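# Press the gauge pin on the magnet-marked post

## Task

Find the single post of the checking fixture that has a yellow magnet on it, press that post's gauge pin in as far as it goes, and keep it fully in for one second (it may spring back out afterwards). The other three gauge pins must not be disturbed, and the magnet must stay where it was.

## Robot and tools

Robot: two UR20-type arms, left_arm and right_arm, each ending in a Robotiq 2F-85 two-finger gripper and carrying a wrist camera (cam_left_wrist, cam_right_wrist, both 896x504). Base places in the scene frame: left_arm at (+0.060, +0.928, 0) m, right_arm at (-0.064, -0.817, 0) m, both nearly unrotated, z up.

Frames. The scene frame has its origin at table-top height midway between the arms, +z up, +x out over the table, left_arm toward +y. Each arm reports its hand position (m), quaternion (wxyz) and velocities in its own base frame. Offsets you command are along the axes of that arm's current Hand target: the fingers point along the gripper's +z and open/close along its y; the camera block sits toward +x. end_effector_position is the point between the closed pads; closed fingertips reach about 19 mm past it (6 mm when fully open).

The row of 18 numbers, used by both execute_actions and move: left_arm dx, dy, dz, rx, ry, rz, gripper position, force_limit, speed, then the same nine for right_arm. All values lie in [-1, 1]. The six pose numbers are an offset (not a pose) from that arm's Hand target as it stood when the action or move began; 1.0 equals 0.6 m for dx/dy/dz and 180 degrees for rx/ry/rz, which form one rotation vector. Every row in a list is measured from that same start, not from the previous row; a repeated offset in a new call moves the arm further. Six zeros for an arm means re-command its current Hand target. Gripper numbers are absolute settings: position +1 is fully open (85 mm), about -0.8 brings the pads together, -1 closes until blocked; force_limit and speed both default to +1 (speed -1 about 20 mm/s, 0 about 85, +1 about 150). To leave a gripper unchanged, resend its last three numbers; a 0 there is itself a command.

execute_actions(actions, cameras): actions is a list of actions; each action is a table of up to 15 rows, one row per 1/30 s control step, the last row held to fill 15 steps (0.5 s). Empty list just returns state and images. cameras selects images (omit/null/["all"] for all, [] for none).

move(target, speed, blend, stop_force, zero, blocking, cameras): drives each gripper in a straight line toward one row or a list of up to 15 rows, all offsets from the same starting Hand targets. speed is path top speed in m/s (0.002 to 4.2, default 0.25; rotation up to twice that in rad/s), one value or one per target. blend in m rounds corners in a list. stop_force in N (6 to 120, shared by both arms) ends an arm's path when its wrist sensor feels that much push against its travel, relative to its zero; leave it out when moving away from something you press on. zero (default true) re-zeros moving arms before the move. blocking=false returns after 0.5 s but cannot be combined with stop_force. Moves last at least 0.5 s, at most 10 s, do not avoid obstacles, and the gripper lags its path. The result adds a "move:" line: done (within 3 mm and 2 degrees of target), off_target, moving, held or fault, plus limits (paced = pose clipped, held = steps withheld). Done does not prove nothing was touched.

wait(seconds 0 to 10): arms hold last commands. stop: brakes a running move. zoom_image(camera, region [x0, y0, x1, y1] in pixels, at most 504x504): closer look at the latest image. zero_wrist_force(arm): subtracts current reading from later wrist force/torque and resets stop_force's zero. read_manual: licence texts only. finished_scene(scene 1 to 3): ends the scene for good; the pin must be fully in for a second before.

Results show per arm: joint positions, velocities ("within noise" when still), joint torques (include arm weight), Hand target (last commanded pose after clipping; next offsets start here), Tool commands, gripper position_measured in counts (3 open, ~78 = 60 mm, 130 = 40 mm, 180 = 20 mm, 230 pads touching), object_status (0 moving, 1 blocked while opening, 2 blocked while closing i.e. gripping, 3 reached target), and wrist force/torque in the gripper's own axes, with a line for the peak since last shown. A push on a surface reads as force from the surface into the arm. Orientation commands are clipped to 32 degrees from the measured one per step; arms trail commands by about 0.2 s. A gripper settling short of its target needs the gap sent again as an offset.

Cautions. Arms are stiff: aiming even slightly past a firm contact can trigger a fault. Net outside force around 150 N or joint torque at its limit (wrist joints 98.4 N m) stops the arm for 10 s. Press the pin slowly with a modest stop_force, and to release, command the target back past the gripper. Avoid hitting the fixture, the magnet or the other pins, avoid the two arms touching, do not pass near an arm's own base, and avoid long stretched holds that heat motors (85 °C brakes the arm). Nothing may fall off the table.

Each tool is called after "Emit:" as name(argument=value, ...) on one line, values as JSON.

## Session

Emit:
execute_actions(actions=[])

Scene clock: 0.00 s.
left_arm: end_effector_position=(+1.6020, +0.5513, +0.3701) position_measured=3 object_status=3 end_effector_quat_wxyz=(-0.049, +0.940, +0.190, +0.279) | right_arm: end_effector_position=(+0.4481, +0.4679, +0.3319) position_measured=3 object_status=3 end_effector_quat_wxyz=(-0.272, +0.502, +0.649, +0.503)
Joint positions: left_arm=[0.193 -0.686 0.985 -2.439 -1.472 -3.319] | right_arm=[4.007 -1.969 -2.772 1.193 2.076 2.519]
Joint velocities: within noise
Joint torques (N m): no reading
Motor temperatures (°C): left_arm=[24 35 26 38 34 34] | right_arm=[28 35 36 37 34 38]
Wrist force (N): no reading
Wrist torque (N m): no reading
Wrist force, peak (N): no reading
Hand target: left_arm +1.6020, +0.5513, +0.3701; -0.049, +0.940, +0.190, +0.279 | right_arm +0.4481, +0.4679, +0.3319; -0.272, +0.502, +0.649, +0.503
Tool commands: left_gripper/position=+1.0 left_gripper/force_limit=+1.0 left_gripper/speed=+1.0 right_gripper/position=+1.0 right_gripper/force_limit=+1.0 right_gripper/speed=+1.0
camera_calibration:
cam_left_wrist: T_world_to_cam=[[0.280319, -0.958405, -0.0536817, 0.116011], [-0.933413, -0.259108, -0.248199, 1.75322], [0.223966, 0.119682, -0.967221, 0.0591923], [0, 0, 0, 1]] pos_world=[1.5907, 0.558373, 0.498626]
cam_right_wrist: T_world_to_cam=[[0.956613, -0.13676, 0.257272, -0.433465], [0.120637, -0.61784, -0.776995, 0.502422], [0.265214, 0.774319, -0.574535, -0.162484], [0, 0, 0, 1]] pos_world=[0.39714, 0.37695, 0.408545]

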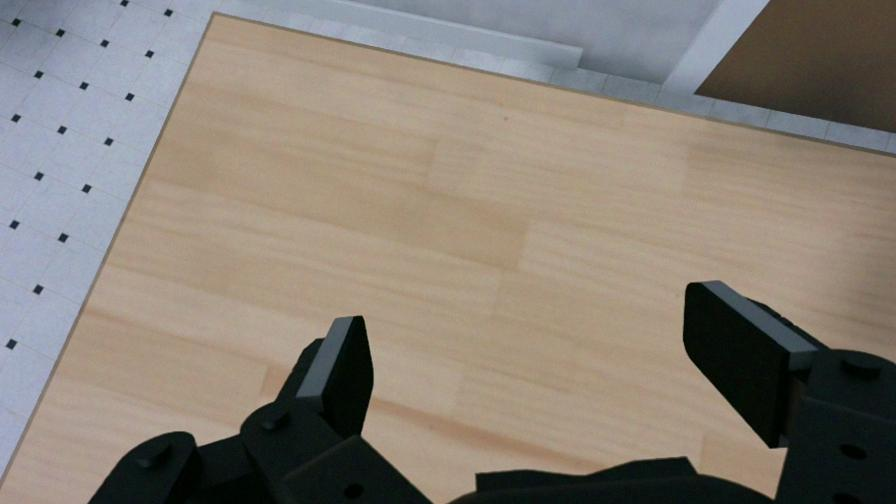

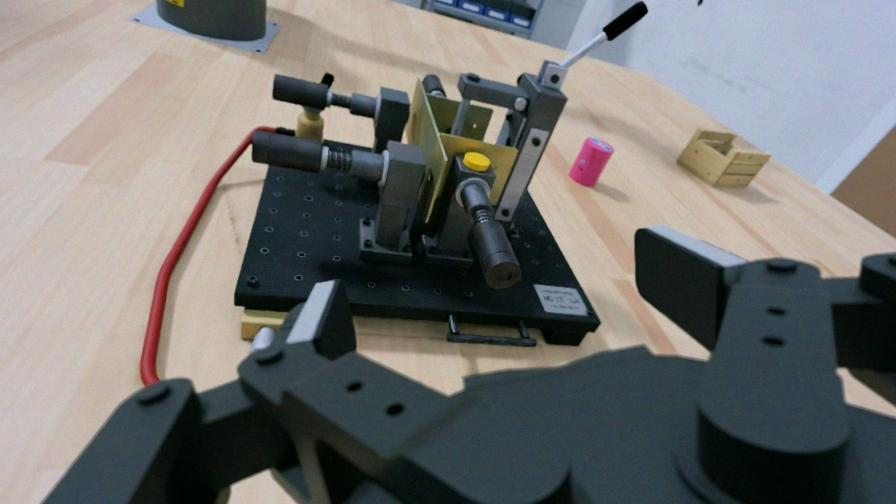

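Emit:
zoom_image(camera="cam_right_wrist", region=[400, 130, 560, 310])

Scaled by 2.800 from the camera's 896x504 image, which has a finer 1280x720 frame.

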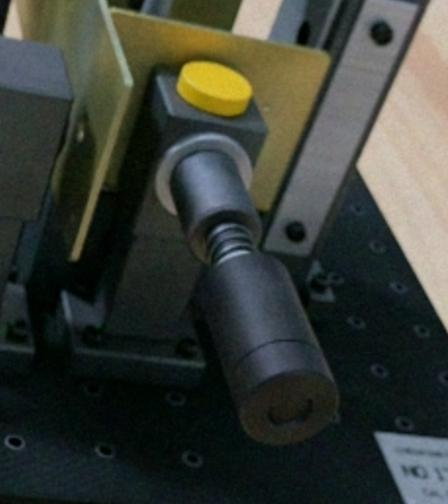

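Emit:
move(target=[0,0,0,0,0,0,1,1,1,-0.1987,0.0636,0.3593,0.0574,-0.0434,0.11,-1,-1,0], speed=0.3, cameras=["cam_right_wrist"])

Emit:
zoom_image(camera="cam_right_wrist", region=[348, 100, 668, 400])

Scene clock: 4.50 s.
left_arm: end_effector_position=(+1.6020, +0.5513, +0.3701) position_measured=3 object_status=3 end_effector_quat_wxyz=(-0.049, +0.940, +0.190, +0.279) | right_arm: end_effector_position=(+0.5576, +0.6219, +0.1694) position_measured=232 object_status=3 end_effector_quat_wxyz=(-0.353, +0.613, +0.612, +0.353)
Joint positions: left_arm=[0.193 -0.686 0.985 -2.439 -1.472 -3.319] | right_arm=[3.992 -2.186 -2.497 0.886 2.179 2.728]
Joint velocities: within noise
Joint torques (N m): left_arm=[-0.38 -274.55 -106.04 -11.39 2.03 -0.16] | right_arm=[-20.52 118.62 23.94 4.08 6.57 5.92]
Motor temperatures (°C): left_arm=[24 35 26 38 34 34] | right_arm=[28 35 36 37 34 38]
Wrist force (N): left_arm=[0.5 -0.1 0.0] | right_arm=[-0.9 0.2 0.5]
Wrist torque (N m): left_arm=[-0.01 -0.08 0.00] | right_arm=[0.09 0.41 -0.31]
Wrist force, peak (N): left_arm=[0.7 -0.5 -0.3] | right_arm=[-1.4 2.1 3.6]
Hand target: left_arm +1.6020, +0.5513, +0.3701; -0.049, +0.940, +0.190, +0.279 | right_arm +0.5576, +0.6220, +0.1693; -0.353, +0.613, +0.612, +0.353
Off the commanded pose: left_arm 0.000 m, 0 deg | right_arm 0.000 m, 0 deg.
move: done
camera_calibration:
cam_right_wrist: T_world_to_cam=[[0.983982, -0.142969, -0.106482, -0.425017], [-0.177154, -0.717623, -0.673524, 0.668629], [0.0198792, 0.681599, -0.731456, -0.183012], [0, 0, 0, 1]] pos_world=[0.540298, 0.5438, 0.271216]
Images, in order (width x height): cam_right_wrist 896x504.

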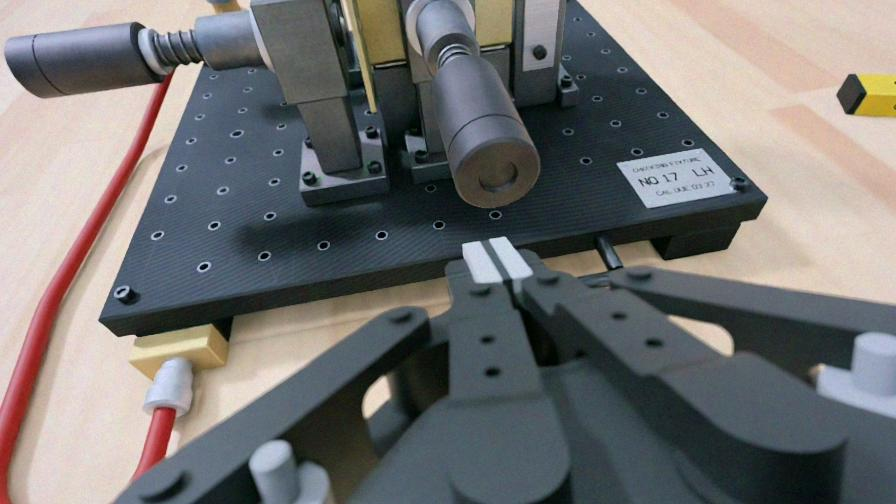

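Scaled by 1.575 from the camera's 896x504 image, which has a finer 1280x720 frame.

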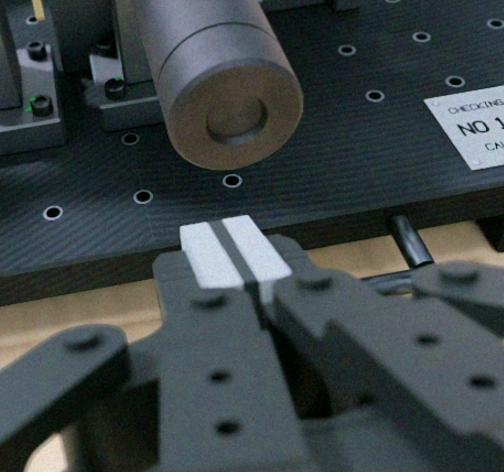

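Emit:
move(target=[0,0,0,0,0,0,1,1,1,0.02,0.0167,0.0212,0,0,0,-1,-1,0], speed=0.1, cameras=["cam_right_wrist"])

Emit:
zoom_image(camera="cam_right_wrist", region=[398, 100, 598, 300])

Scene clock: 5.90 s.
left_arm: end_effector_position=(+1.6020, +0.5513, +0.3701) position_measured=3 object_status=3 end_effector_quat_wxyz=(-0.049, +0.940, +0.190, +0.279) | right_arm: end_effector_position=(+0.5676, +0.6389, +0.1733) position_measured=232 object_status=3 end_effector_quat_wxyz=(-0.353, +0.613, +0.612, +0.353)
Joint positions: left_arm=[0.193 -0.686 0.985 -2.439 -1.472 -3.319] | right_arm=[3.998 -2.181 -2.471 0.857 2.174 2.732]
Joint velocities: within noise
Joint torques (N m): left_arm=[0.8 -277.79 -108.55 -11.6 1.79 0.34] | right_arm=[21.45 159.7 34.76 4.15 -2.56 5.63]
Motor temperatures (°C): left_arm=[24 35 26 38 34 34] | right_arm=[28 35 36 37 34 38]
Wrist force (N): left_arm=[0.2 -0.1 -0.1] | right_arm=[-0.8 0.7 0.0]
Wrist torque (N m): left_arm=[-0.01 -0.02 0.00] | right_arm=[0.15 0.39 -0.34]
Wrist force, peak (N): left_arm=[0.7 -0.2 -0.2] | right_arm=[-0.5 1.2 0.7]
Hand target: left_arm +1.6020, +0.5513, +0.3701; -0.049, +0.940, +0.190, +0.279 | right_arm +0.5677, +0.6390, +0.1734; -0.353, +0.613, +0.612, +0.353
Off the commanded pose: left_arm 0.000 m, 0 deg | right_arm 0.000 m, 0 deg.
move: done
camera_calibration:
cam_right_wrist: T_world_to_cam=[[0.983966, -0.142928, -0.106689, -0.432066], [-0.177266, -0.717679, -0.673435, 0.685313], [0.0196843, 0.681549, -0.731508, -0.191798], [0, 0, 0, 1]] pos_world=[0.550397, 0.5608, 0.275116]
Images, in order (width x height): cam_right_wrist 896x504.

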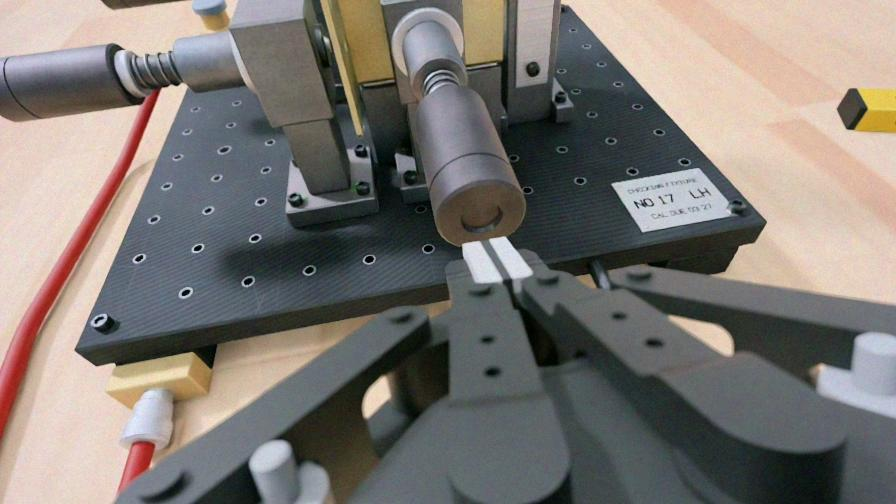

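Scaled by 2.520 from the camera's 896x504 image, which has a finer 1280x720 frame.

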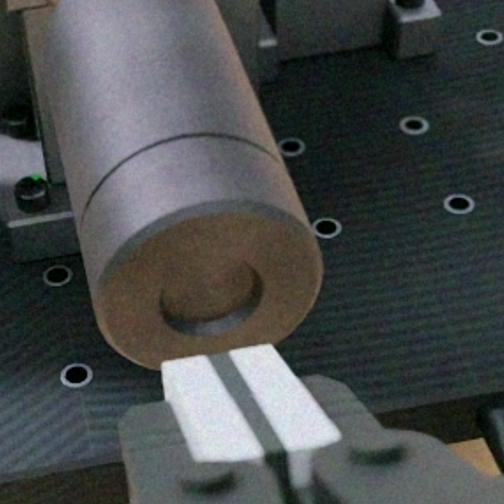

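Emit:
move(target=[0,0,0,0,0,0,1,1,1,0.01667,0.0015,0.02887,0,0,0,-1,-1,0], speed=0.025, stop_force=7, cameras=["cam_right_wrist"])

Emit:
zoom_image(camera="cam_right_wrist", region=[398, 100, 598, 300])

Scene clock: 8.07 s.
left_arm: end_effector_position=(+1.6020, +0.5513, +0.3701) position_measured=3 object_status=3 end_effector_quat_wxyz=(-0.049, +0.940, +0.190, +0.279) | right_arm: end_effector_position=(+0.5686, +0.6590, +0.1733) position_measured=232 object_status=3 end_effector_quat_wxyz=(-0.353, +0.613, +0.612, +0.353)
Joint positions: left_arm=[0.193 -0.686 0.985 -2.439 -1.472 -3.319] | right_arm=[4.017 -2.184 -2.453 0.85 2.159 2.746]
Joint velocities: within noise
Joint torques (N m): left_arm=[3.57 -282.01 -110.74 -11.48 3.1 0.8] | right_arm=[21.26 121.07 30.39 4.78 -2.36 4.92]
Motor temperatures (°C): left_arm=[24 35 26 38 34 34] | right_arm=[28 35 36 37 34 38]
Wrist force (N): left_arm=[0.3 -0.1 0.0] | right_arm=[-1.2 0.6 0.1]
Wrist torque (N m): left_arm=[0.00 -0.05 0.00] | right_arm=[0.13 0.48 -0.32]
Wrist force, peak (N): left_arm=[0.4 0.5 -0.3] | right_arm=[-1.4 0.6 0.1]
Hand target: left_arm +1.6020, +0.5513, +0.3701; -0.049, +0.940, +0.190, +0.279 | right_arm +0.5686, +0.6590, +0.1733; -0.353, +0.613, +0.612, +0.353
Off the commanded pose: left_arm 0.000 m, 0 deg | right_arm 0.000 m, 0 deg.
move: done
camera_calibration:
cam_right_wrist: T_world_to_cam=[[0.983966, -0.142928, -0.106689, -0.430065], [-0.177266, -0.717679, -0.673435, 0.69997], [0.0196843, 0.681549, -0.731508, -0.205583], [0, 0, 0, 1]] pos_world=[0.551297, 0.581, 0.275116]
Images, in order (width x height): cam_right_wrist 896x504.

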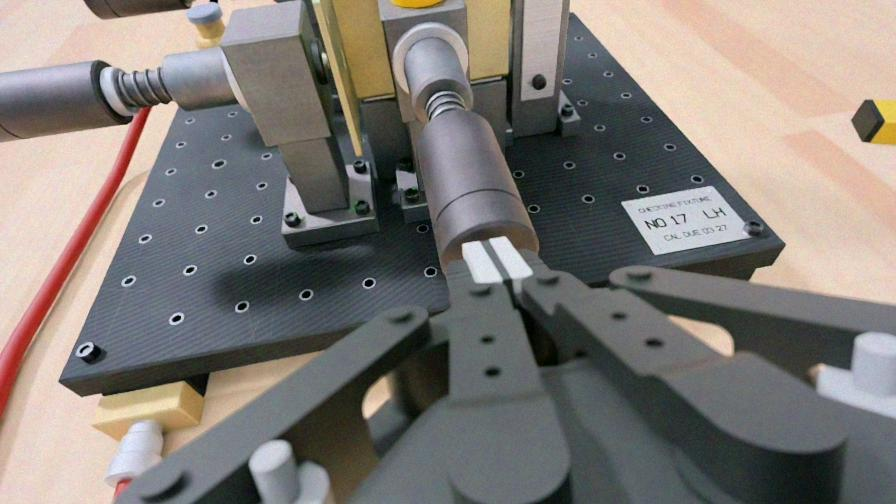

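Scaled by 2.520 from the camera's 896x504 image, which has a finer 1280x720 frame.

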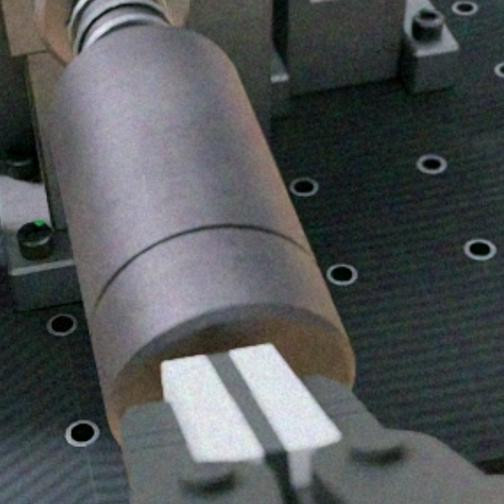

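Emit:
move(target=[0,0,0,0,0,0,1,1,1,0.01167,0,0.02021,0,0,0,-1,-1,0], speed=0.02, stop_force=7, cameras=["cam_right_wrist"])

Emit:
zoom_image(camera="cam_right_wrist", region=[398, 60, 598, 260])

Scene clock: 9.67 s.
left_arm: end_effector_position=(+1.6020, +0.5513, +0.3701) position_measured=3 object_status=3 end_effector_quat_wxyz=(-0.049, +0.940, +0.190, +0.279) | right_arm: end_effector_position=(+0.5685, +0.6607, +0.1733) position_measured=232 object_status=3 end_effector_quat_wxyz=(-0.353, +0.613, +0.612, +0.353)
Joint positions: left_arm=[0.193 -0.686 0.985 -2.439 -1.472 -3.319] | right_arm=[4.019 -2.184 -2.452 0.85 2.158 2.747]
Joint velocities: within noise
Joint torques (N m): left_arm=[7.51 -282.66 -111.1 -11.35 3 1.36] | right_arm=[-19.51 163.06 10.06 15.52 8.88 -7.4]
Motor temperatures (°C): left_arm=[24 35 26 38 34 34] | right_arm=[28 35 36 37 34 38]
Wrist force (N): left_arm=[0.4 0.1 -0.2] | right_arm=[-4.5 1.6 -3.7]
Wrist torque (N m): left_arm=[0.04 -0.05 0.00] | right_arm=[0.10 0.42 -0.33]
Wrist force, peak (N): left_arm=[0.5 -0.2 -0.5] | right_arm=[-4.1 -0.1 -7.3]
Hand target: left_arm +1.6020, +0.5513, +0.3701; -0.049, +0.940, +0.190, +0.279 | right_arm +0.5685, +0.6607, +0.1733; -0.353, +0.613, +0.612, +0.353 (not the last commanded pose)
Off the commanded pose: left_arm 0.000 m, 0 deg | right_arm 0.012 m, 0 deg.
move: contact (right_arm)
camera_calibration:
cam_right_wrist: T_world_to_cam=[[0.983966, -0.142928, -0.106689, -0.429822], [-0.177266, -0.717679, -0.673435, 0.70119], [0.0196843, 0.681549, -0.731508, -0.206741], [0, 0, 0, 1]] pos_world=[0.551297, 0.5827, 0.275116]
Images, in order (width x height): cam_right_wrist 896x504.

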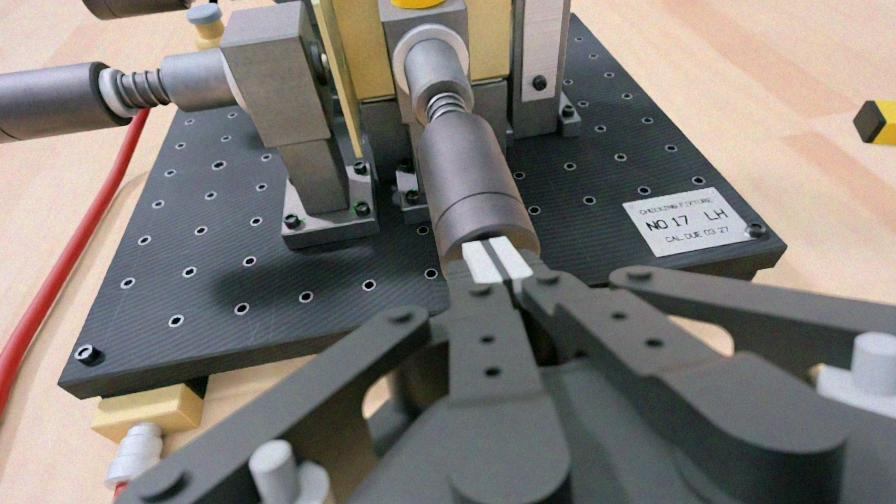

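Scaled by 2.520 from the camera's 896x504 image, which has a finer 1280x720 frame.

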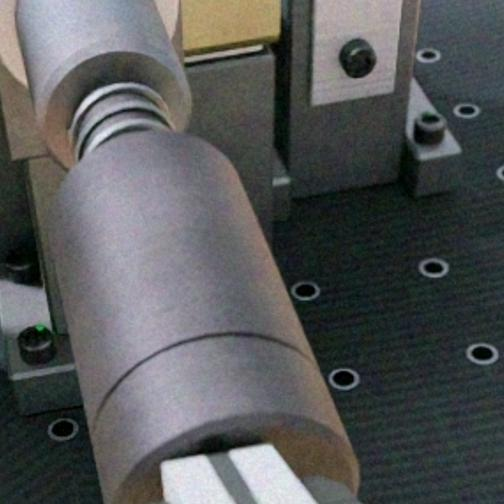

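Emit:
move(target=[[0,0,0,0,0,0,1,1,1,0.01083,0,0.01876,0,0,0,-1,-1,0],[0,0,0,0,0,0,1,1,1,0.0183,0,0.0317,0,0,0,-1,-1,0]], speed=[0.05, 0.007], stop_force=22, cameras=["cam_right_wrist"])

Emit:
wait(seconds=1.0, cameras=[])

Emit:
zoom_image(camera="cam_right_wrist", region=[398, 60, 598, 260])

Scene clock: 14.00 s.
left_arm: end_effector_position=(+1.6020, +0.5513, +0.3701) position_measured=3 object_status=3 end_effector_quat_wxyz=(-0.049, +0.940, +0.190, +0.279) | right_arm: end_effector_position=(+0.5685, +0.6809, +0.1733) position_measured=232 object_status=3 end_effector_quat_wxyz=(-0.353, +0.613, +0.612, +0.353)
Joint positions: left_arm=[0.193 -0.686 0.985 -2.439 -1.472 -3.319] | right_arm=[4.038 -2.187 -2.434 0.843 2.142 2.761]
Joint velocities: within noise
Joint torques (N m): left_arm=[1.96 -289.04 -115.79 -10.31 4.64 2.41] | right_arm=[-7.23 137.13 26.77 12.09 7.14 -7.07]
Motor temperatures (°C): left_arm=[24 35 26 38 34 34] | right_arm=[28 35 36 37 34 38]
Wrist force (N): left_arm=[0.4 -0.3 0.1] | right_arm=[-7.8 -3.1 -27.4]
Wrist torque (N m): left_arm=[-0.04 -0.06 0.00] | right_arm=[0.22 0.51 -0.36]
Wrist force, peak (N): left_arm=[0.7 -0.3 -0.3] | right_arm=[-16.3 -6.2 -52.8]
Hand target: left_arm +1.6020, +0.5513, +0.3701; -0.049, +0.940, +0.190, +0.279 | right_arm +0.5685, +0.6808, +0.1733; -0.353, +0.613, +0.612, +0.353 (not the last commanded pose)
Off the commanded pose: left_arm 0.000 m, 0 deg | right_arm 0.002 m, 0 deg.
move: contact (right_arm); path passed 1 of 2 targets
camera_calibration:
cam_right_wrist: T_world_to_cam=[[0.983966, -0.142928, -0.106689, -0.426949], [-0.177266, -0.717679, -0.673435, 0.715615], [0.0196843, 0.681549, -0.731508, -0.22044], [0, 0, 0, 1]] pos_world=[0.551297, 0.6028, 0.275116]
Images, in order (width x height): cam_right_wrist 896x504.

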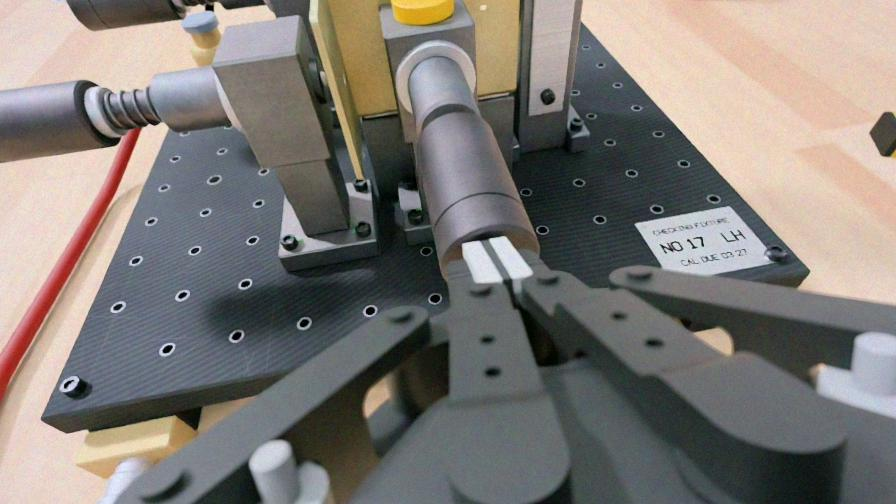

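Scene clock: 15.00 s.
left_arm: end_effector_position=(+1.6020, +0.5513, +0.3701) position_measured=3 object_status=3 end_effector_quat_wxyz=(-0.049, +0.940, +0.190, +0.279) | right_arm: end_effector_position=(+0.5685, +0.6808, +0.1733) position_measured=232 object_status=3 end_effector_quat_wxyz=(-0.353, +0.613, +0.612, +0.353)
Joint positions: left_arm=[0.193 -0.686 0.985 -2.439 -1.472 -3.319] | right_arm=[4.038 -2.187 -2.434 0.843 2.142 2.761]
Joint velocities: within noise
Joint torques (N m): left_arm=[3.71 -286.81 -115.05 -10.94 4.77 2.07] | right_arm=[-6.91 150.76 23.74 11.94 5.95 -6.7]
Motor temperatures (°C): left_arm=[24 35 26 38 34 34] | right_arm=[28 35 36 37 34 38]
Wrist force (N): left_arm=[0.5 -0.3 -0.4] | right_arm=[-8.0 -2.6 -24.4]
Wrist torque (N m): left_arm=[-0.05 -0.07 -0.01] | right_arm=[0.20 0.58 -0.35]
Wrist force, peak (N): left_arm=[0.5 -0.3 -0.4] | right_arm=[-7.9 -3.2 -27.3]
Hand target: left_arm +1.6020, +0.5513, +0.3701; -0.049, +0.940, +0.190, +0.279 | right_arm +0.5685, +0.6808, +0.1733; -0.353, +0.613, +0.612, +0.353 (not the last commanded pose)
Tool commands: left_gripper/position=+1.0 left_gripper/force_limit=+1.0 left_gripper/speed=+1.0 right_gripper/position=-1.0 right_gripper/force_limit=-1.0 right_gripper/speed=+0.0
Off the commanded pose: left_arm 0.000 m, 0 deg | right_arm 0.002 m, 0 deg.
wait: 1.00 s; at rest by 0.17 s
No camera images: "cameras" was empty.

Scaled by 2.520 from the camera's 896x504 image, which has a finer 1280x720 frame.

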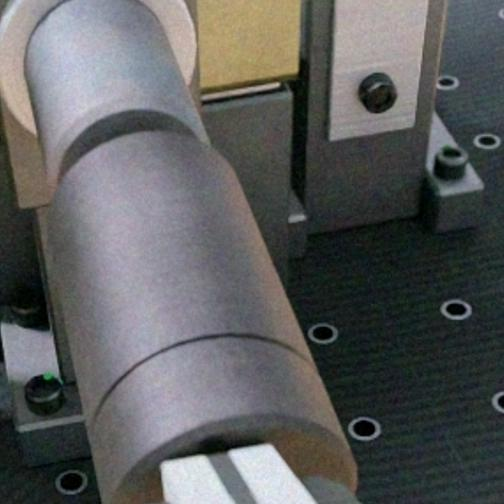

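Emit:
move(target=[0,0,0,0,0,0,1,1,1,-0.035,0,-0.0606,0,0,0,-1,-1,0], speed=0.1, cameras=[])

Emit:
finished_scene(scene=2)

Scene clock: 16.20 s.
left_arm: end_effector_position=(+1.6020, +0.5513, +0.3701) position_measured=3 object_status=3 end_effector_quat_wxyz=(-0.049, +0.940, +0.190, +0.279) | right_arm: end_effector_position=(+0.5685, +0.6391, +0.1734) position_measured=232 object_status=3 end_effector_quat_wxyz=(-0.353, +0.613, +0.612, +0.353)
Joint positions: left_arm=[0.193 -0.686 0.985 -2.439 -1.472 -3.319] | right_arm=[3.997 -2.181 -2.47 0.856 2.175 2.731]
Joint velocities: within noise
Joint torques (N m): left_arm=[6.14 -290.24 -116.33 -10.71 5.25 2.49] | right_arm=[-23.42 160.96 1.61 15.38 7.65 -6.76]
Motor temperatures (°C): left_arm=[24 35 26 38 34 34] | right_arm=[28 35 36 37 34 38]
Wrist force (N): left_arm=[0.1 0.0 0.2] | right_arm=[-1.3 0.7 -0.2]
Wrist torque (N m): left_arm=[0.01 0.00 0.00] | right_arm=[0.14 0.48 -0.34]
Wrist force, peak (N): left_arm=[0.5 -0.1 -0.3] | right_arm=[-7.8 -3.0 -24.7]
Hand target: left_arm +1.6020, +0.5513, +0.3701; -0.049, +0.940, +0.190, +0.279 | right_arm +0.5685, +0.6388, +0.1733; -0.353, +0.613, +0.612, +0.353
Off the commanded pose: left_arm 0.000 m, 0 deg | right_arm 0.000 m, 0 deg.
move: done
No camera images: "cameras" was empty.

The scene is finished: the task was done.


## Next scene

The same job, from a new start.

Emit:
execute_actions(actions=[])

Scene clock: 0.00 s.
left_arm: end_effector_position=(+0.3071, -0.4220, +0.1602) position_measured=3 object_status=3 end_effector_quat_wxyz=(+0.066, +0.956, -0.074, +0.275) | right_arm: end_effector_position=(+0.4900, -0.3027, +0.2369) position_measured=3 object_status=3 end_effector_quat_wxyz=(+0.548, -0.467, -0.511, -0.471)
Joint positions: left_arm=[-1.763 -1.739 2.857 -2.766 -1.003 1.555] | right_arm=[2.511 -2.074 -2.06 -2.212 2.389 -0.015]
Joint velocities: within noise
Joint torques (N m): no reading
Motor temperatures (°C): left_arm=[24 35 26 38 34 33] | right_arm=[28 35 35 36 33 38]
Wrist force (N): no reading
Wrist torque (N m): no reading
Wrist force, peak (N): no reading
Hand target: left_arm +0.3071, -0.4220, +0.1602; +0.066, +0.956, -0.074, +0.275 | right_arm +0.4900, -0.3027, +0.2369; +0.548, -0.467, -0.511, -0.471
Tool commands: left_gripper/position=+1.0 left_gripper/force_limit=+1.0 left_gripper/speed=+1.0 right_gripper/position=+1.0 right_gripper/force_limit=+1.0 right_gripper/speed=+1.0
camera_calibration:
cam_left_wrist: T_world_to_cam=[[-0.285835, -0.958093, 0.0188626, -0.30276], [-0.929607, 0.27245, -0.248197, 0.463413], [0.232657, -0.0884782, -0.968526, 0.172428], [0, 0, 0, 1]] pos_world=[0.304136, -0.401073, 0.28773]
cam_right_wrist: T_world_to_cam=[[0.978979, 0.0562001, -0.196068, -0.399553], [-0.174505, -0.266853, -0.947807, 0.238768], [-0.105588, 0.962097, -0.251436, 0.530477], [0, 0, 0, 1]] pos_world=[0.488832, -0.424199, 0.281347]

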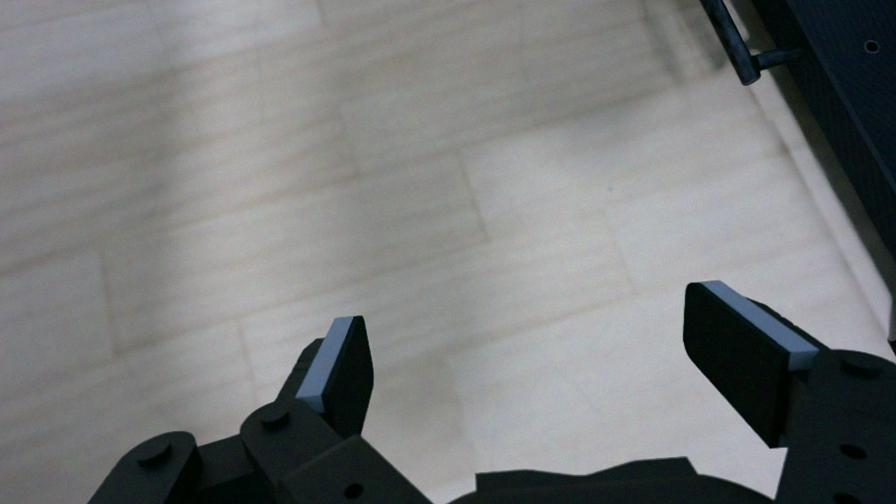

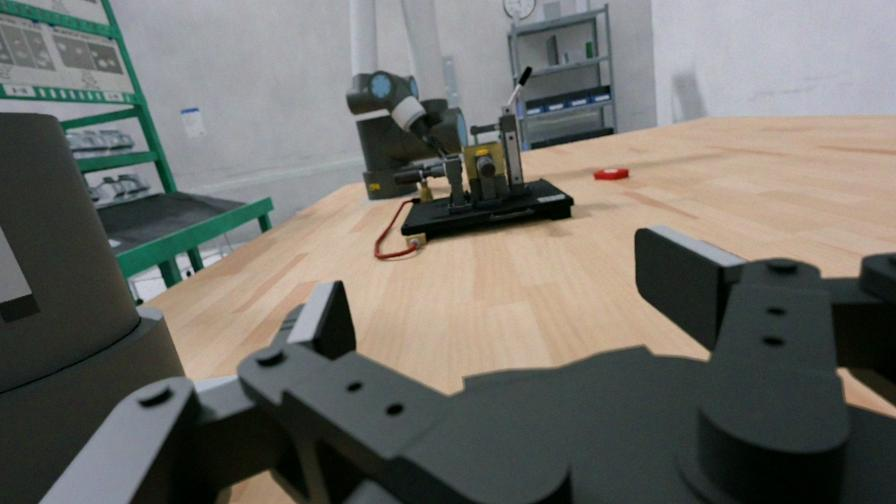

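Emit:
zoom_image(camera="cam_right_wrist", region=[360, 50, 600, 270])

Scaled by 2.100 from the camera's 896x504 image, which has a finer 1280x720 frame.

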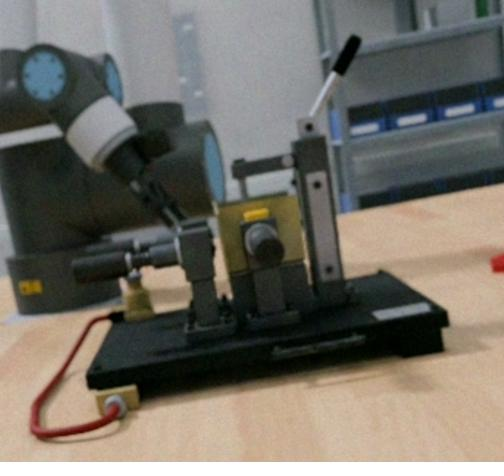

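Emit:
move(target=[0,0,0,0,0,0,1,1,1,0.0127,0.1228,0.961,-0.04,-0.1785,0,-1,-1,0], speed=0.45, cameras=["cam_right_wrist"])

Emit:
zoom_image(camera="cam_right_wrist", region=[400, 0, 600, 200])

Scene clock: 4.07 s.
left_arm: end_effector_position=(+0.3071, -0.4220, +0.1602) position_measured=3 object_status=3 end_effector_quat_wxyz=(+0.066, +0.956, -0.074, +0.275) | right_arm: end_effector_position=(+0.4940, +0.2778, +0.2669) position_measured=232 object_status=3 end_effector_quat_wxyz=(-0.355, +0.612, +0.612, +0.354)
Joint positions: left_arm=[-1.763 -1.739 2.857 -2.766 -1.003 1.555] | right_arm=[3.531 -1.832 -2.748 0.45 2.503 2.259]
Joint velocities: within noise
Joint torques (N m): left_arm=[6.84 -13.83 -56.5 -9.17 3.67 -0.8] | right_arm=[19 49.71 12.46 15.29 0.46 6.74]
Motor temperatures (°C): left_arm=[24 35 26 38 34 33] | right_arm=[28 35 35 36 33 38]
Wrist force (N): left_arm=[0.0 0.1 -0.2] | right_arm=[-1.1 1.4 1.1]
Wrist torque (N m): left_arm=[0.01 0.00 0.00] | right_arm=[0.70 0.39 -0.17]
Wrist force, peak (N): left_arm=[-0.1 -0.5 -0.3] | right_arm=[2.2 3.4 4.4]
Hand target: left_arm +0.3071, -0.4220, +0.1602; +0.066, +0.956, -0.074, +0.275 | right_arm +0.4940, +0.2778, +0.2669; -0.355, +0.612, +0.612, +0.354
Off the commanded pose: left_arm 0.000 m, 0 deg | right_arm 0.000 m, 0 deg.
move: done
camera_calibration:
cam_right_wrist: T_world_to_cam=[[0.984154, -0.140866, -0.107692, -0.401673], [-0.176383, -0.715515, -0.675964, 0.475851], [0.0181648, 0.684248, -0.729023, 0.123467], [0, 0, 0, 1]] pos_world=[0.476997, 0.199415, 0.368412]
Images, in order (width x height): cam_right_wrist 896x504.

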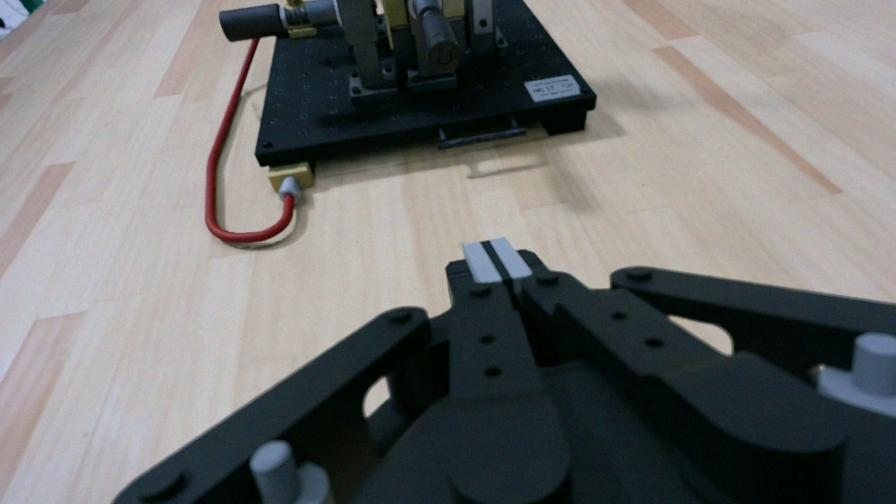

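Scaled by 2.520 from the camera's 896x504 image, which has a finer 1280x720 frame.

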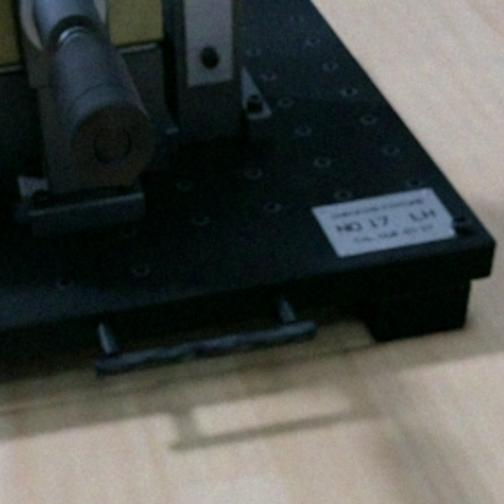

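Emit:
move(target=[0,0,0,0,0,0,1,1,1,0.126,0.0433,0.5431,0,0,0,-1,-1,0], speed=0.3, cameras=["cam_right_wrist"])

Emit:
zoom_image(camera="cam_right_wrist", region=[348, 0, 668, 300])

Scene clock: 6.57 s.
left_arm: end_effector_position=(+0.3071, -0.4220, +0.1602) position_measured=3 object_status=3 end_effector_quat_wxyz=(+0.066, +0.956, -0.074, +0.275) | right_arm: end_effector_position=(+0.5194, +0.5980, +0.1704) position_measured=232 object_status=3 end_effector_quat_wxyz=(-0.355, +0.612, +0.612, +0.354)
Joint positions: left_arm=[-1.763 -1.739 2.857 -2.766 -1.003 1.555] | right_arm=[4.013 -2.189 -2.56 0.963 2.165 2.745]
Joint velocities: within noise
Joint torques (N m): left_arm=[8.11 -11.35 -62.2 -7.48 3.45 -0.52] | right_arm=[16.33 119.83 21.72 15.28 -3.38 4.86]
Motor temperatures (°C): left_arm=[24 35 26 38 34 33] | right_arm=[28 35 35 36 33 38]
Wrist force (N): left_arm=[0.1 -0.2 0.0] | right_arm=[-0.4 0.3 1.5]
Wrist torque (N m): left_arm=[-0.03 -0.02 0.00] | right_arm=[0.30 0.13 -0.02]
Wrist force, peak (N): left_arm=[0.4 0.1 -0.4] | right_arm=[0.3 0.7 5.0]
Hand target: left_arm +0.3071, -0.4220, +0.1602; +0.066, +0.956, -0.074, +0.275 | right_arm +0.5194, +0.5982, +0.1704; -0.355, +0.612, +0.612, +0.354
Off the commanded pose: left_arm 0.000 m, 0 deg | right_arm 0.000 m, 0 deg.
move: done
camera_calibration:
cam_right_wrist: T_world_to_cam=[[0.984133, -0.141014, -0.107695, -0.391773], [-0.176492, -0.715485, -0.675967, 0.644227], [0.0182668, 0.684249, -0.72902, -0.166351], [0, 0, 0, 1]] pos_world=[0.502297, 0.519515, 0.272012]
Images, in order (width x height): cam_right_wrist 896x504.

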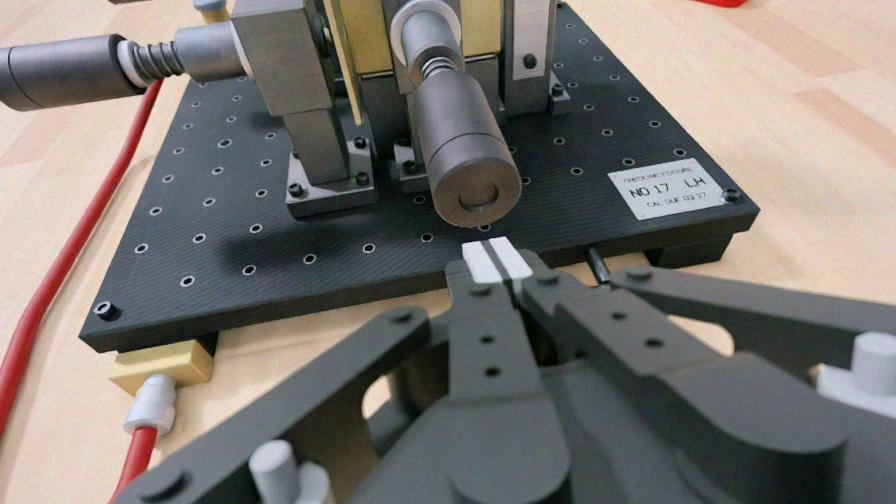

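Scaled by 1.575 from the camera's 896x504 image, which has a finer 1280x720 frame.

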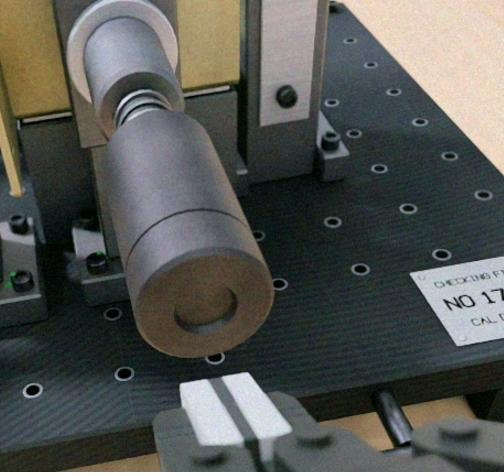

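Emit:
move(target=[[0,0,0,0,0,0,1,1,1,0.01833,0.0011,0.03175,0,0,0,-1,-1,0],[0,0,0,0,0,0,1,1,1,0.0333,0.002,0.0577,0,0,0,-1,-1,0]], speed=[0.06, 0.02], stop_force=7, cameras=["cam_right_wrist"])

Emit:
zoom_image(camera="cam_right_wrist", region=[378, 0, 658, 280])

Scene clock: 9.33 s.
left_arm: end_effector_position=(+0.3071, -0.4220, +0.1602) position_measured=3 object_status=3 end_effector_quat_wxyz=(+0.066, +0.956, -0.074, +0.275) | right_arm: end_effector_position=(+0.5203, +0.6304, +0.1704) position_measured=232 object_status=3 end_effector_quat_wxyz=(-0.355, +0.612, +0.612, +0.354)
Joint positions: left_arm=[-1.763 -1.739 2.857 -2.766 -1.003 1.555] | right_arm=[4.047 -2.191 -2.531 0.95 2.137 2.769]
Joint velocities: within noise
Joint torques (N m): left_arm=[7.49 -11.28 -63.12 -7.64 4.14 -0.93] | right_arm=[-13.68 141.22 4.14 14.67 6.88 -6.77]
Motor temperatures (°C): left_arm=[24 35 26 38 34 33] | right_arm=[28 35 35 36 33 38]
Wrist force (N): left_arm=[0.1 0.2 -0.2] | right_arm=[-3.0 1.8 -2.5]
Wrist torque (N m): left_arm=[0.04 -0.01 0.00] | right_arm=[0.30 0.09 -0.04]
Wrist force, peak (N): left_arm=[0.0 -0.2 -0.4] | right_arm=[-4.4 -1.7 -4.8]
Hand target: left_arm +0.3071, -0.4220, +0.1602; +0.066, +0.956, -0.074, +0.275 | right_arm +0.5203, +0.6304, +0.1704; -0.355, +0.612, +0.612, +0.354 (not the last commanded pose)
Off the commanded pose: left_arm 0.000 m, 0 deg | right_arm 0.008 m, 0 deg.
move: contact (right_arm); path passed 1 of 2 targets
camera_calibration:
cam_right_wrist: T_world_to_cam=[[0.984135, -0.141003, -0.107685, -0.388097], [-0.176477, -0.715487, -0.675969, 0.667566], [0.0182665, 0.684249, -0.72902, -0.188678], [0, 0, 0, 1]] pos_world=[0.503197, 0.552015, 0.271912]
Images, in order (width x height): cam_right_wrist 896x504.

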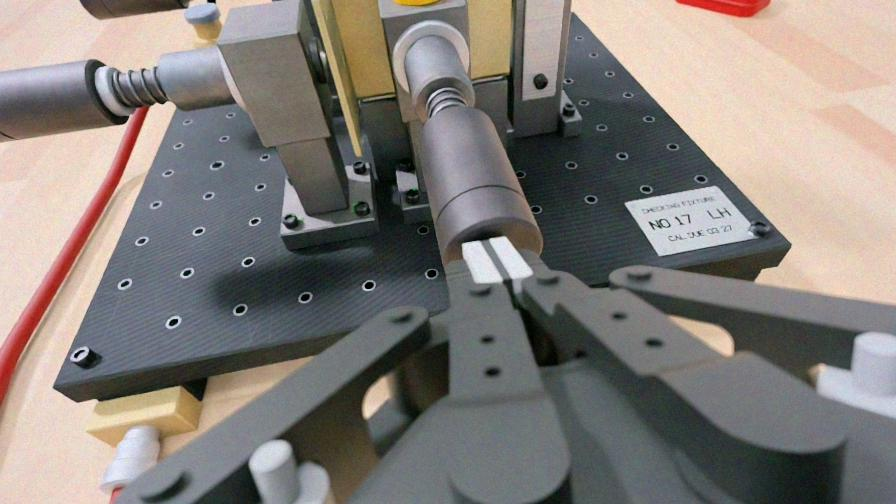

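Scaled by 1.800 from the camera's 896x504 image, which has a finer 1280x720 frame.

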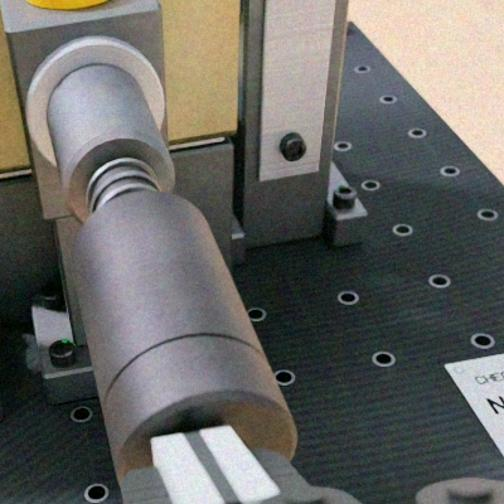

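Emit:
move(target=[[0,0,0,0,0,0,1,1,1,0.0125,0.0007,0.02165,0,0,0,-1,-1,0],[0,0,0,0,0,0,1,1,1,0.0204,0.0012,0.03536,0,0,0,-1,-1,0]], speed=[0.06, 0.008], stop_force=22, cameras=["cam_right_wrist"])

Emit:
wait(seconds=1.0, cameras=[])

Emit:
zoom_image(camera="cam_right_wrist", region=[398, 60, 598, 260])

Scene clock: 11.50 s.
left_arm: end_effector_position=(+0.3071, -0.4220, +0.1602) position_measured=3 object_status=3 end_effector_quat_wxyz=(+0.066, +0.956, -0.074, +0.275) | right_arm: end_effector_position=(+0.5208, +0.6489, +0.1705) position_measured=232 object_status=3 end_effector_quat_wxyz=(-0.355, +0.612, +0.612, +0.354)
Joint positions: left_arm=[-1.763 -1.739 2.857 -2.766 -1.003 1.555] | right_arm=[4.066 -2.192 -2.515 0.941 2.123 2.782]
Joint velocities: within noise
Joint torques (N m): left_arm=[12.06 -6.79 -64.42 -7.81 4.09 -0.96] | right_arm=[-7.31 125.72 19.72 13.22 6.13 -6.99]
Motor temperatures (°C): left_arm=[24 35 26 38 34 33] | right_arm=[28 35 35 36 33 38]
Wrist force (N): left_arm=[0.2 0.0 -0.4] | right_arm=[-8.2 -4.3 -23.9]
Wrist torque (N m): left_arm=[0.00 -0.03 0.00] | right_arm=[0.57 0.16 -0.13]
Wrist force, peak (N): left_arm=[0.5 0.1 -0.3] | right_arm=[-18.7 -6.8 -54.4]
Hand target: left_arm +0.3071, -0.4220, +0.1602; +0.066, +0.956, -0.074, +0.275 | right_arm +0.5208, +0.6489, +0.1705; -0.355, +0.612, +0.612, +0.354 (not the last commanded pose)
Off the commanded pose: left_arm 0.000 m, 0 deg | right_arm 0.006 m, 0 deg.
move: contact (right_arm); path passed 1 of 2 targets
camera_calibration:
cam_right_wrist: T_world_to_cam=[[0.984135, -0.141003, -0.107685, -0.386068], [-0.176477, -0.715487, -0.675969, 0.680976], [0.0182665, 0.684249, -0.72902, -0.201274], [0, 0, 0, 1]] pos_world=[0.503797, 0.570515, 0.272012]
Images, in order (width x height): cam_right_wrist 896x504.

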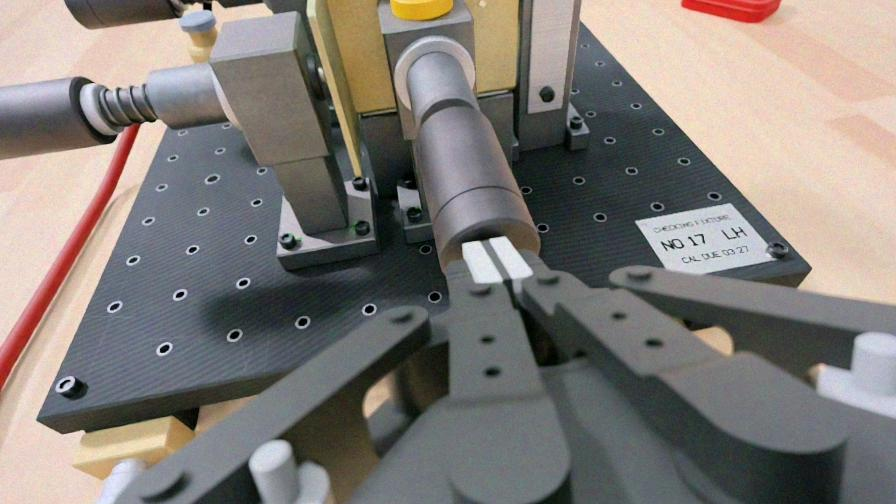

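Scene clock: 12.50 s.
left_arm: end_effector_position=(+0.3071, -0.4220, +0.1602) position_measured=3 object_status=3 end_effector_quat_wxyz=(+0.066, +0.956, -0.074, +0.275) | right_arm: end_effector_position=(+0.5208, +0.6489, +0.1705) position_measured=232 object_status=3 end_effector_quat_wxyz=(-0.355, +0.612, +0.612, +0.354)
Joint positions: left_arm=[-1.763 -1.739 2.857 -2.766 -1.003 1.555] | right_arm=[4.066 -2.192 -2.515 0.941 2.123 2.782]
Joint velocities: within noise
Joint torques (N m): left_arm=[13.18 -6.66 -64.29 -6.82 4.49 -0.7] | right_arm=[-13.92 134.61 20.52 12.59 5.27 -7.51]
Motor temperatures (°C): left_arm=[24 35 26 38 34 33] | right_arm=[28 35 35 36 33 38]
Wrist force (N): left_arm=[-0.2 -0.1 0.1] | right_arm=[-8.0 -3.6 -21.7]
Wrist torque (N m): left_arm=[-0.02 0.04 0.00] | right_arm=[0.56 0.16 -0.13]
Wrist force, peak (N): left_arm=[0.2 -0.1 -0.5] | right_arm=[-7.6 -4.0 -24.2]
Hand target: left_arm +0.3071, -0.4220, +0.1602; +0.066, +0.956, -0.074, +0.275 | right_arm +0.5208, +0.6489, +0.1705; -0.355, +0.612, +0.612, +0.354 (not the last commanded pose)
Tool commands: left_gripper/position=+1.0 left_gripper/force_limit=+1.0 left_gripper/speed=+1.0 right_gripper/position=-1.0 right_gripper/force_limit=-1.0 right_gripper/speed=+0.0
Off the commanded pose: left_arm 0.000 m, 0 deg | right_arm 0.006 m, 0 deg.
wait: 1.00 s; at rest by 0.17 s
No camera images: "cameras" was empty.

Scaled by 2.520 from the camera's 896x504 image, which has a finer 1280x720 frame.

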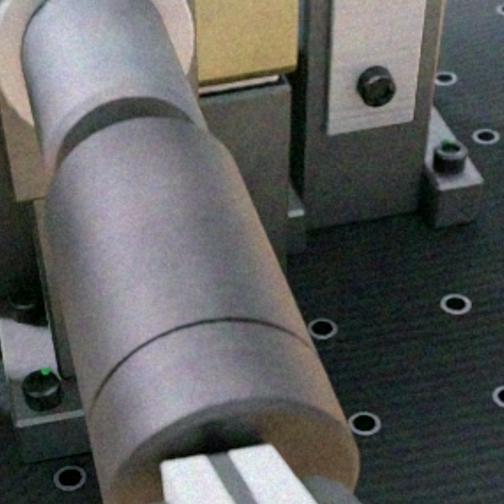

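Bottomed and held; retract.

Emit:
move(target=[0,0,0,0,0,0,1,1,1,-0.035,-0.002,-0.0606,0,0,0,-1,-1,0], speed=0.1, cameras=[])

Emit:
finished_scene(scene=3)

Scene clock: 13.50 s.
left_arm: end_effector_position=(+0.3071, -0.4220, +0.1602) position_measured=3 object_status=3 end_effector_quat_wxyz=(+0.066, +0.956, -0.074, +0.275) | right_arm: end_effector_position=(+0.5197, +0.6071, +0.1704) position_measured=232 object_status=3 end_effector_quat_wxyz=(-0.355, +0.612, +0.612, +0.354)
Joint positions: left_arm=[-1.763 -1.739 2.857 -2.766 -1.003 1.555] | right_arm=[4.023 -2.19 -2.552 0.96 2.157 2.752]
Joint velocities: within noise
Joint torques (N m): left_arm=[11.14 -5.53 -66.11 -6.66 4.18 -1.65] | right_arm=[-21.48 153.47 -7.15 15.45 9.59 -7.74]
Motor temperatures (°C): left_arm=[24 35 26 38 34 33] | right_arm=[28 35 35 36 33 38]
Wrist force (N): left_arm=[0.3 -0.1 -0.1] | right_arm=[-0.5 0.2 1.6]
Wrist torque (N m): left_arm=[-0.01 -0.05 0.00] | right_arm=[0.28 0.17 -0.02]
Wrist force, peak (N): left_arm=[-0.5 -0.1 -0.2] | right_arm=[-7.7 -4.0 -21.7]
Hand target: left_arm +0.3071, -0.4220, +0.1602; +0.066, +0.956, -0.074, +0.275 | right_arm +0.5197, +0.6069, +0.1704; -0.355, +0.612, +0.612, +0.354
Off the commanded pose: left_arm 0.000 m, 0 deg | right_arm 0.000 m, 0 deg.
move: done
No camera images: "cameras" was empty.

The scene is finished: the task was done.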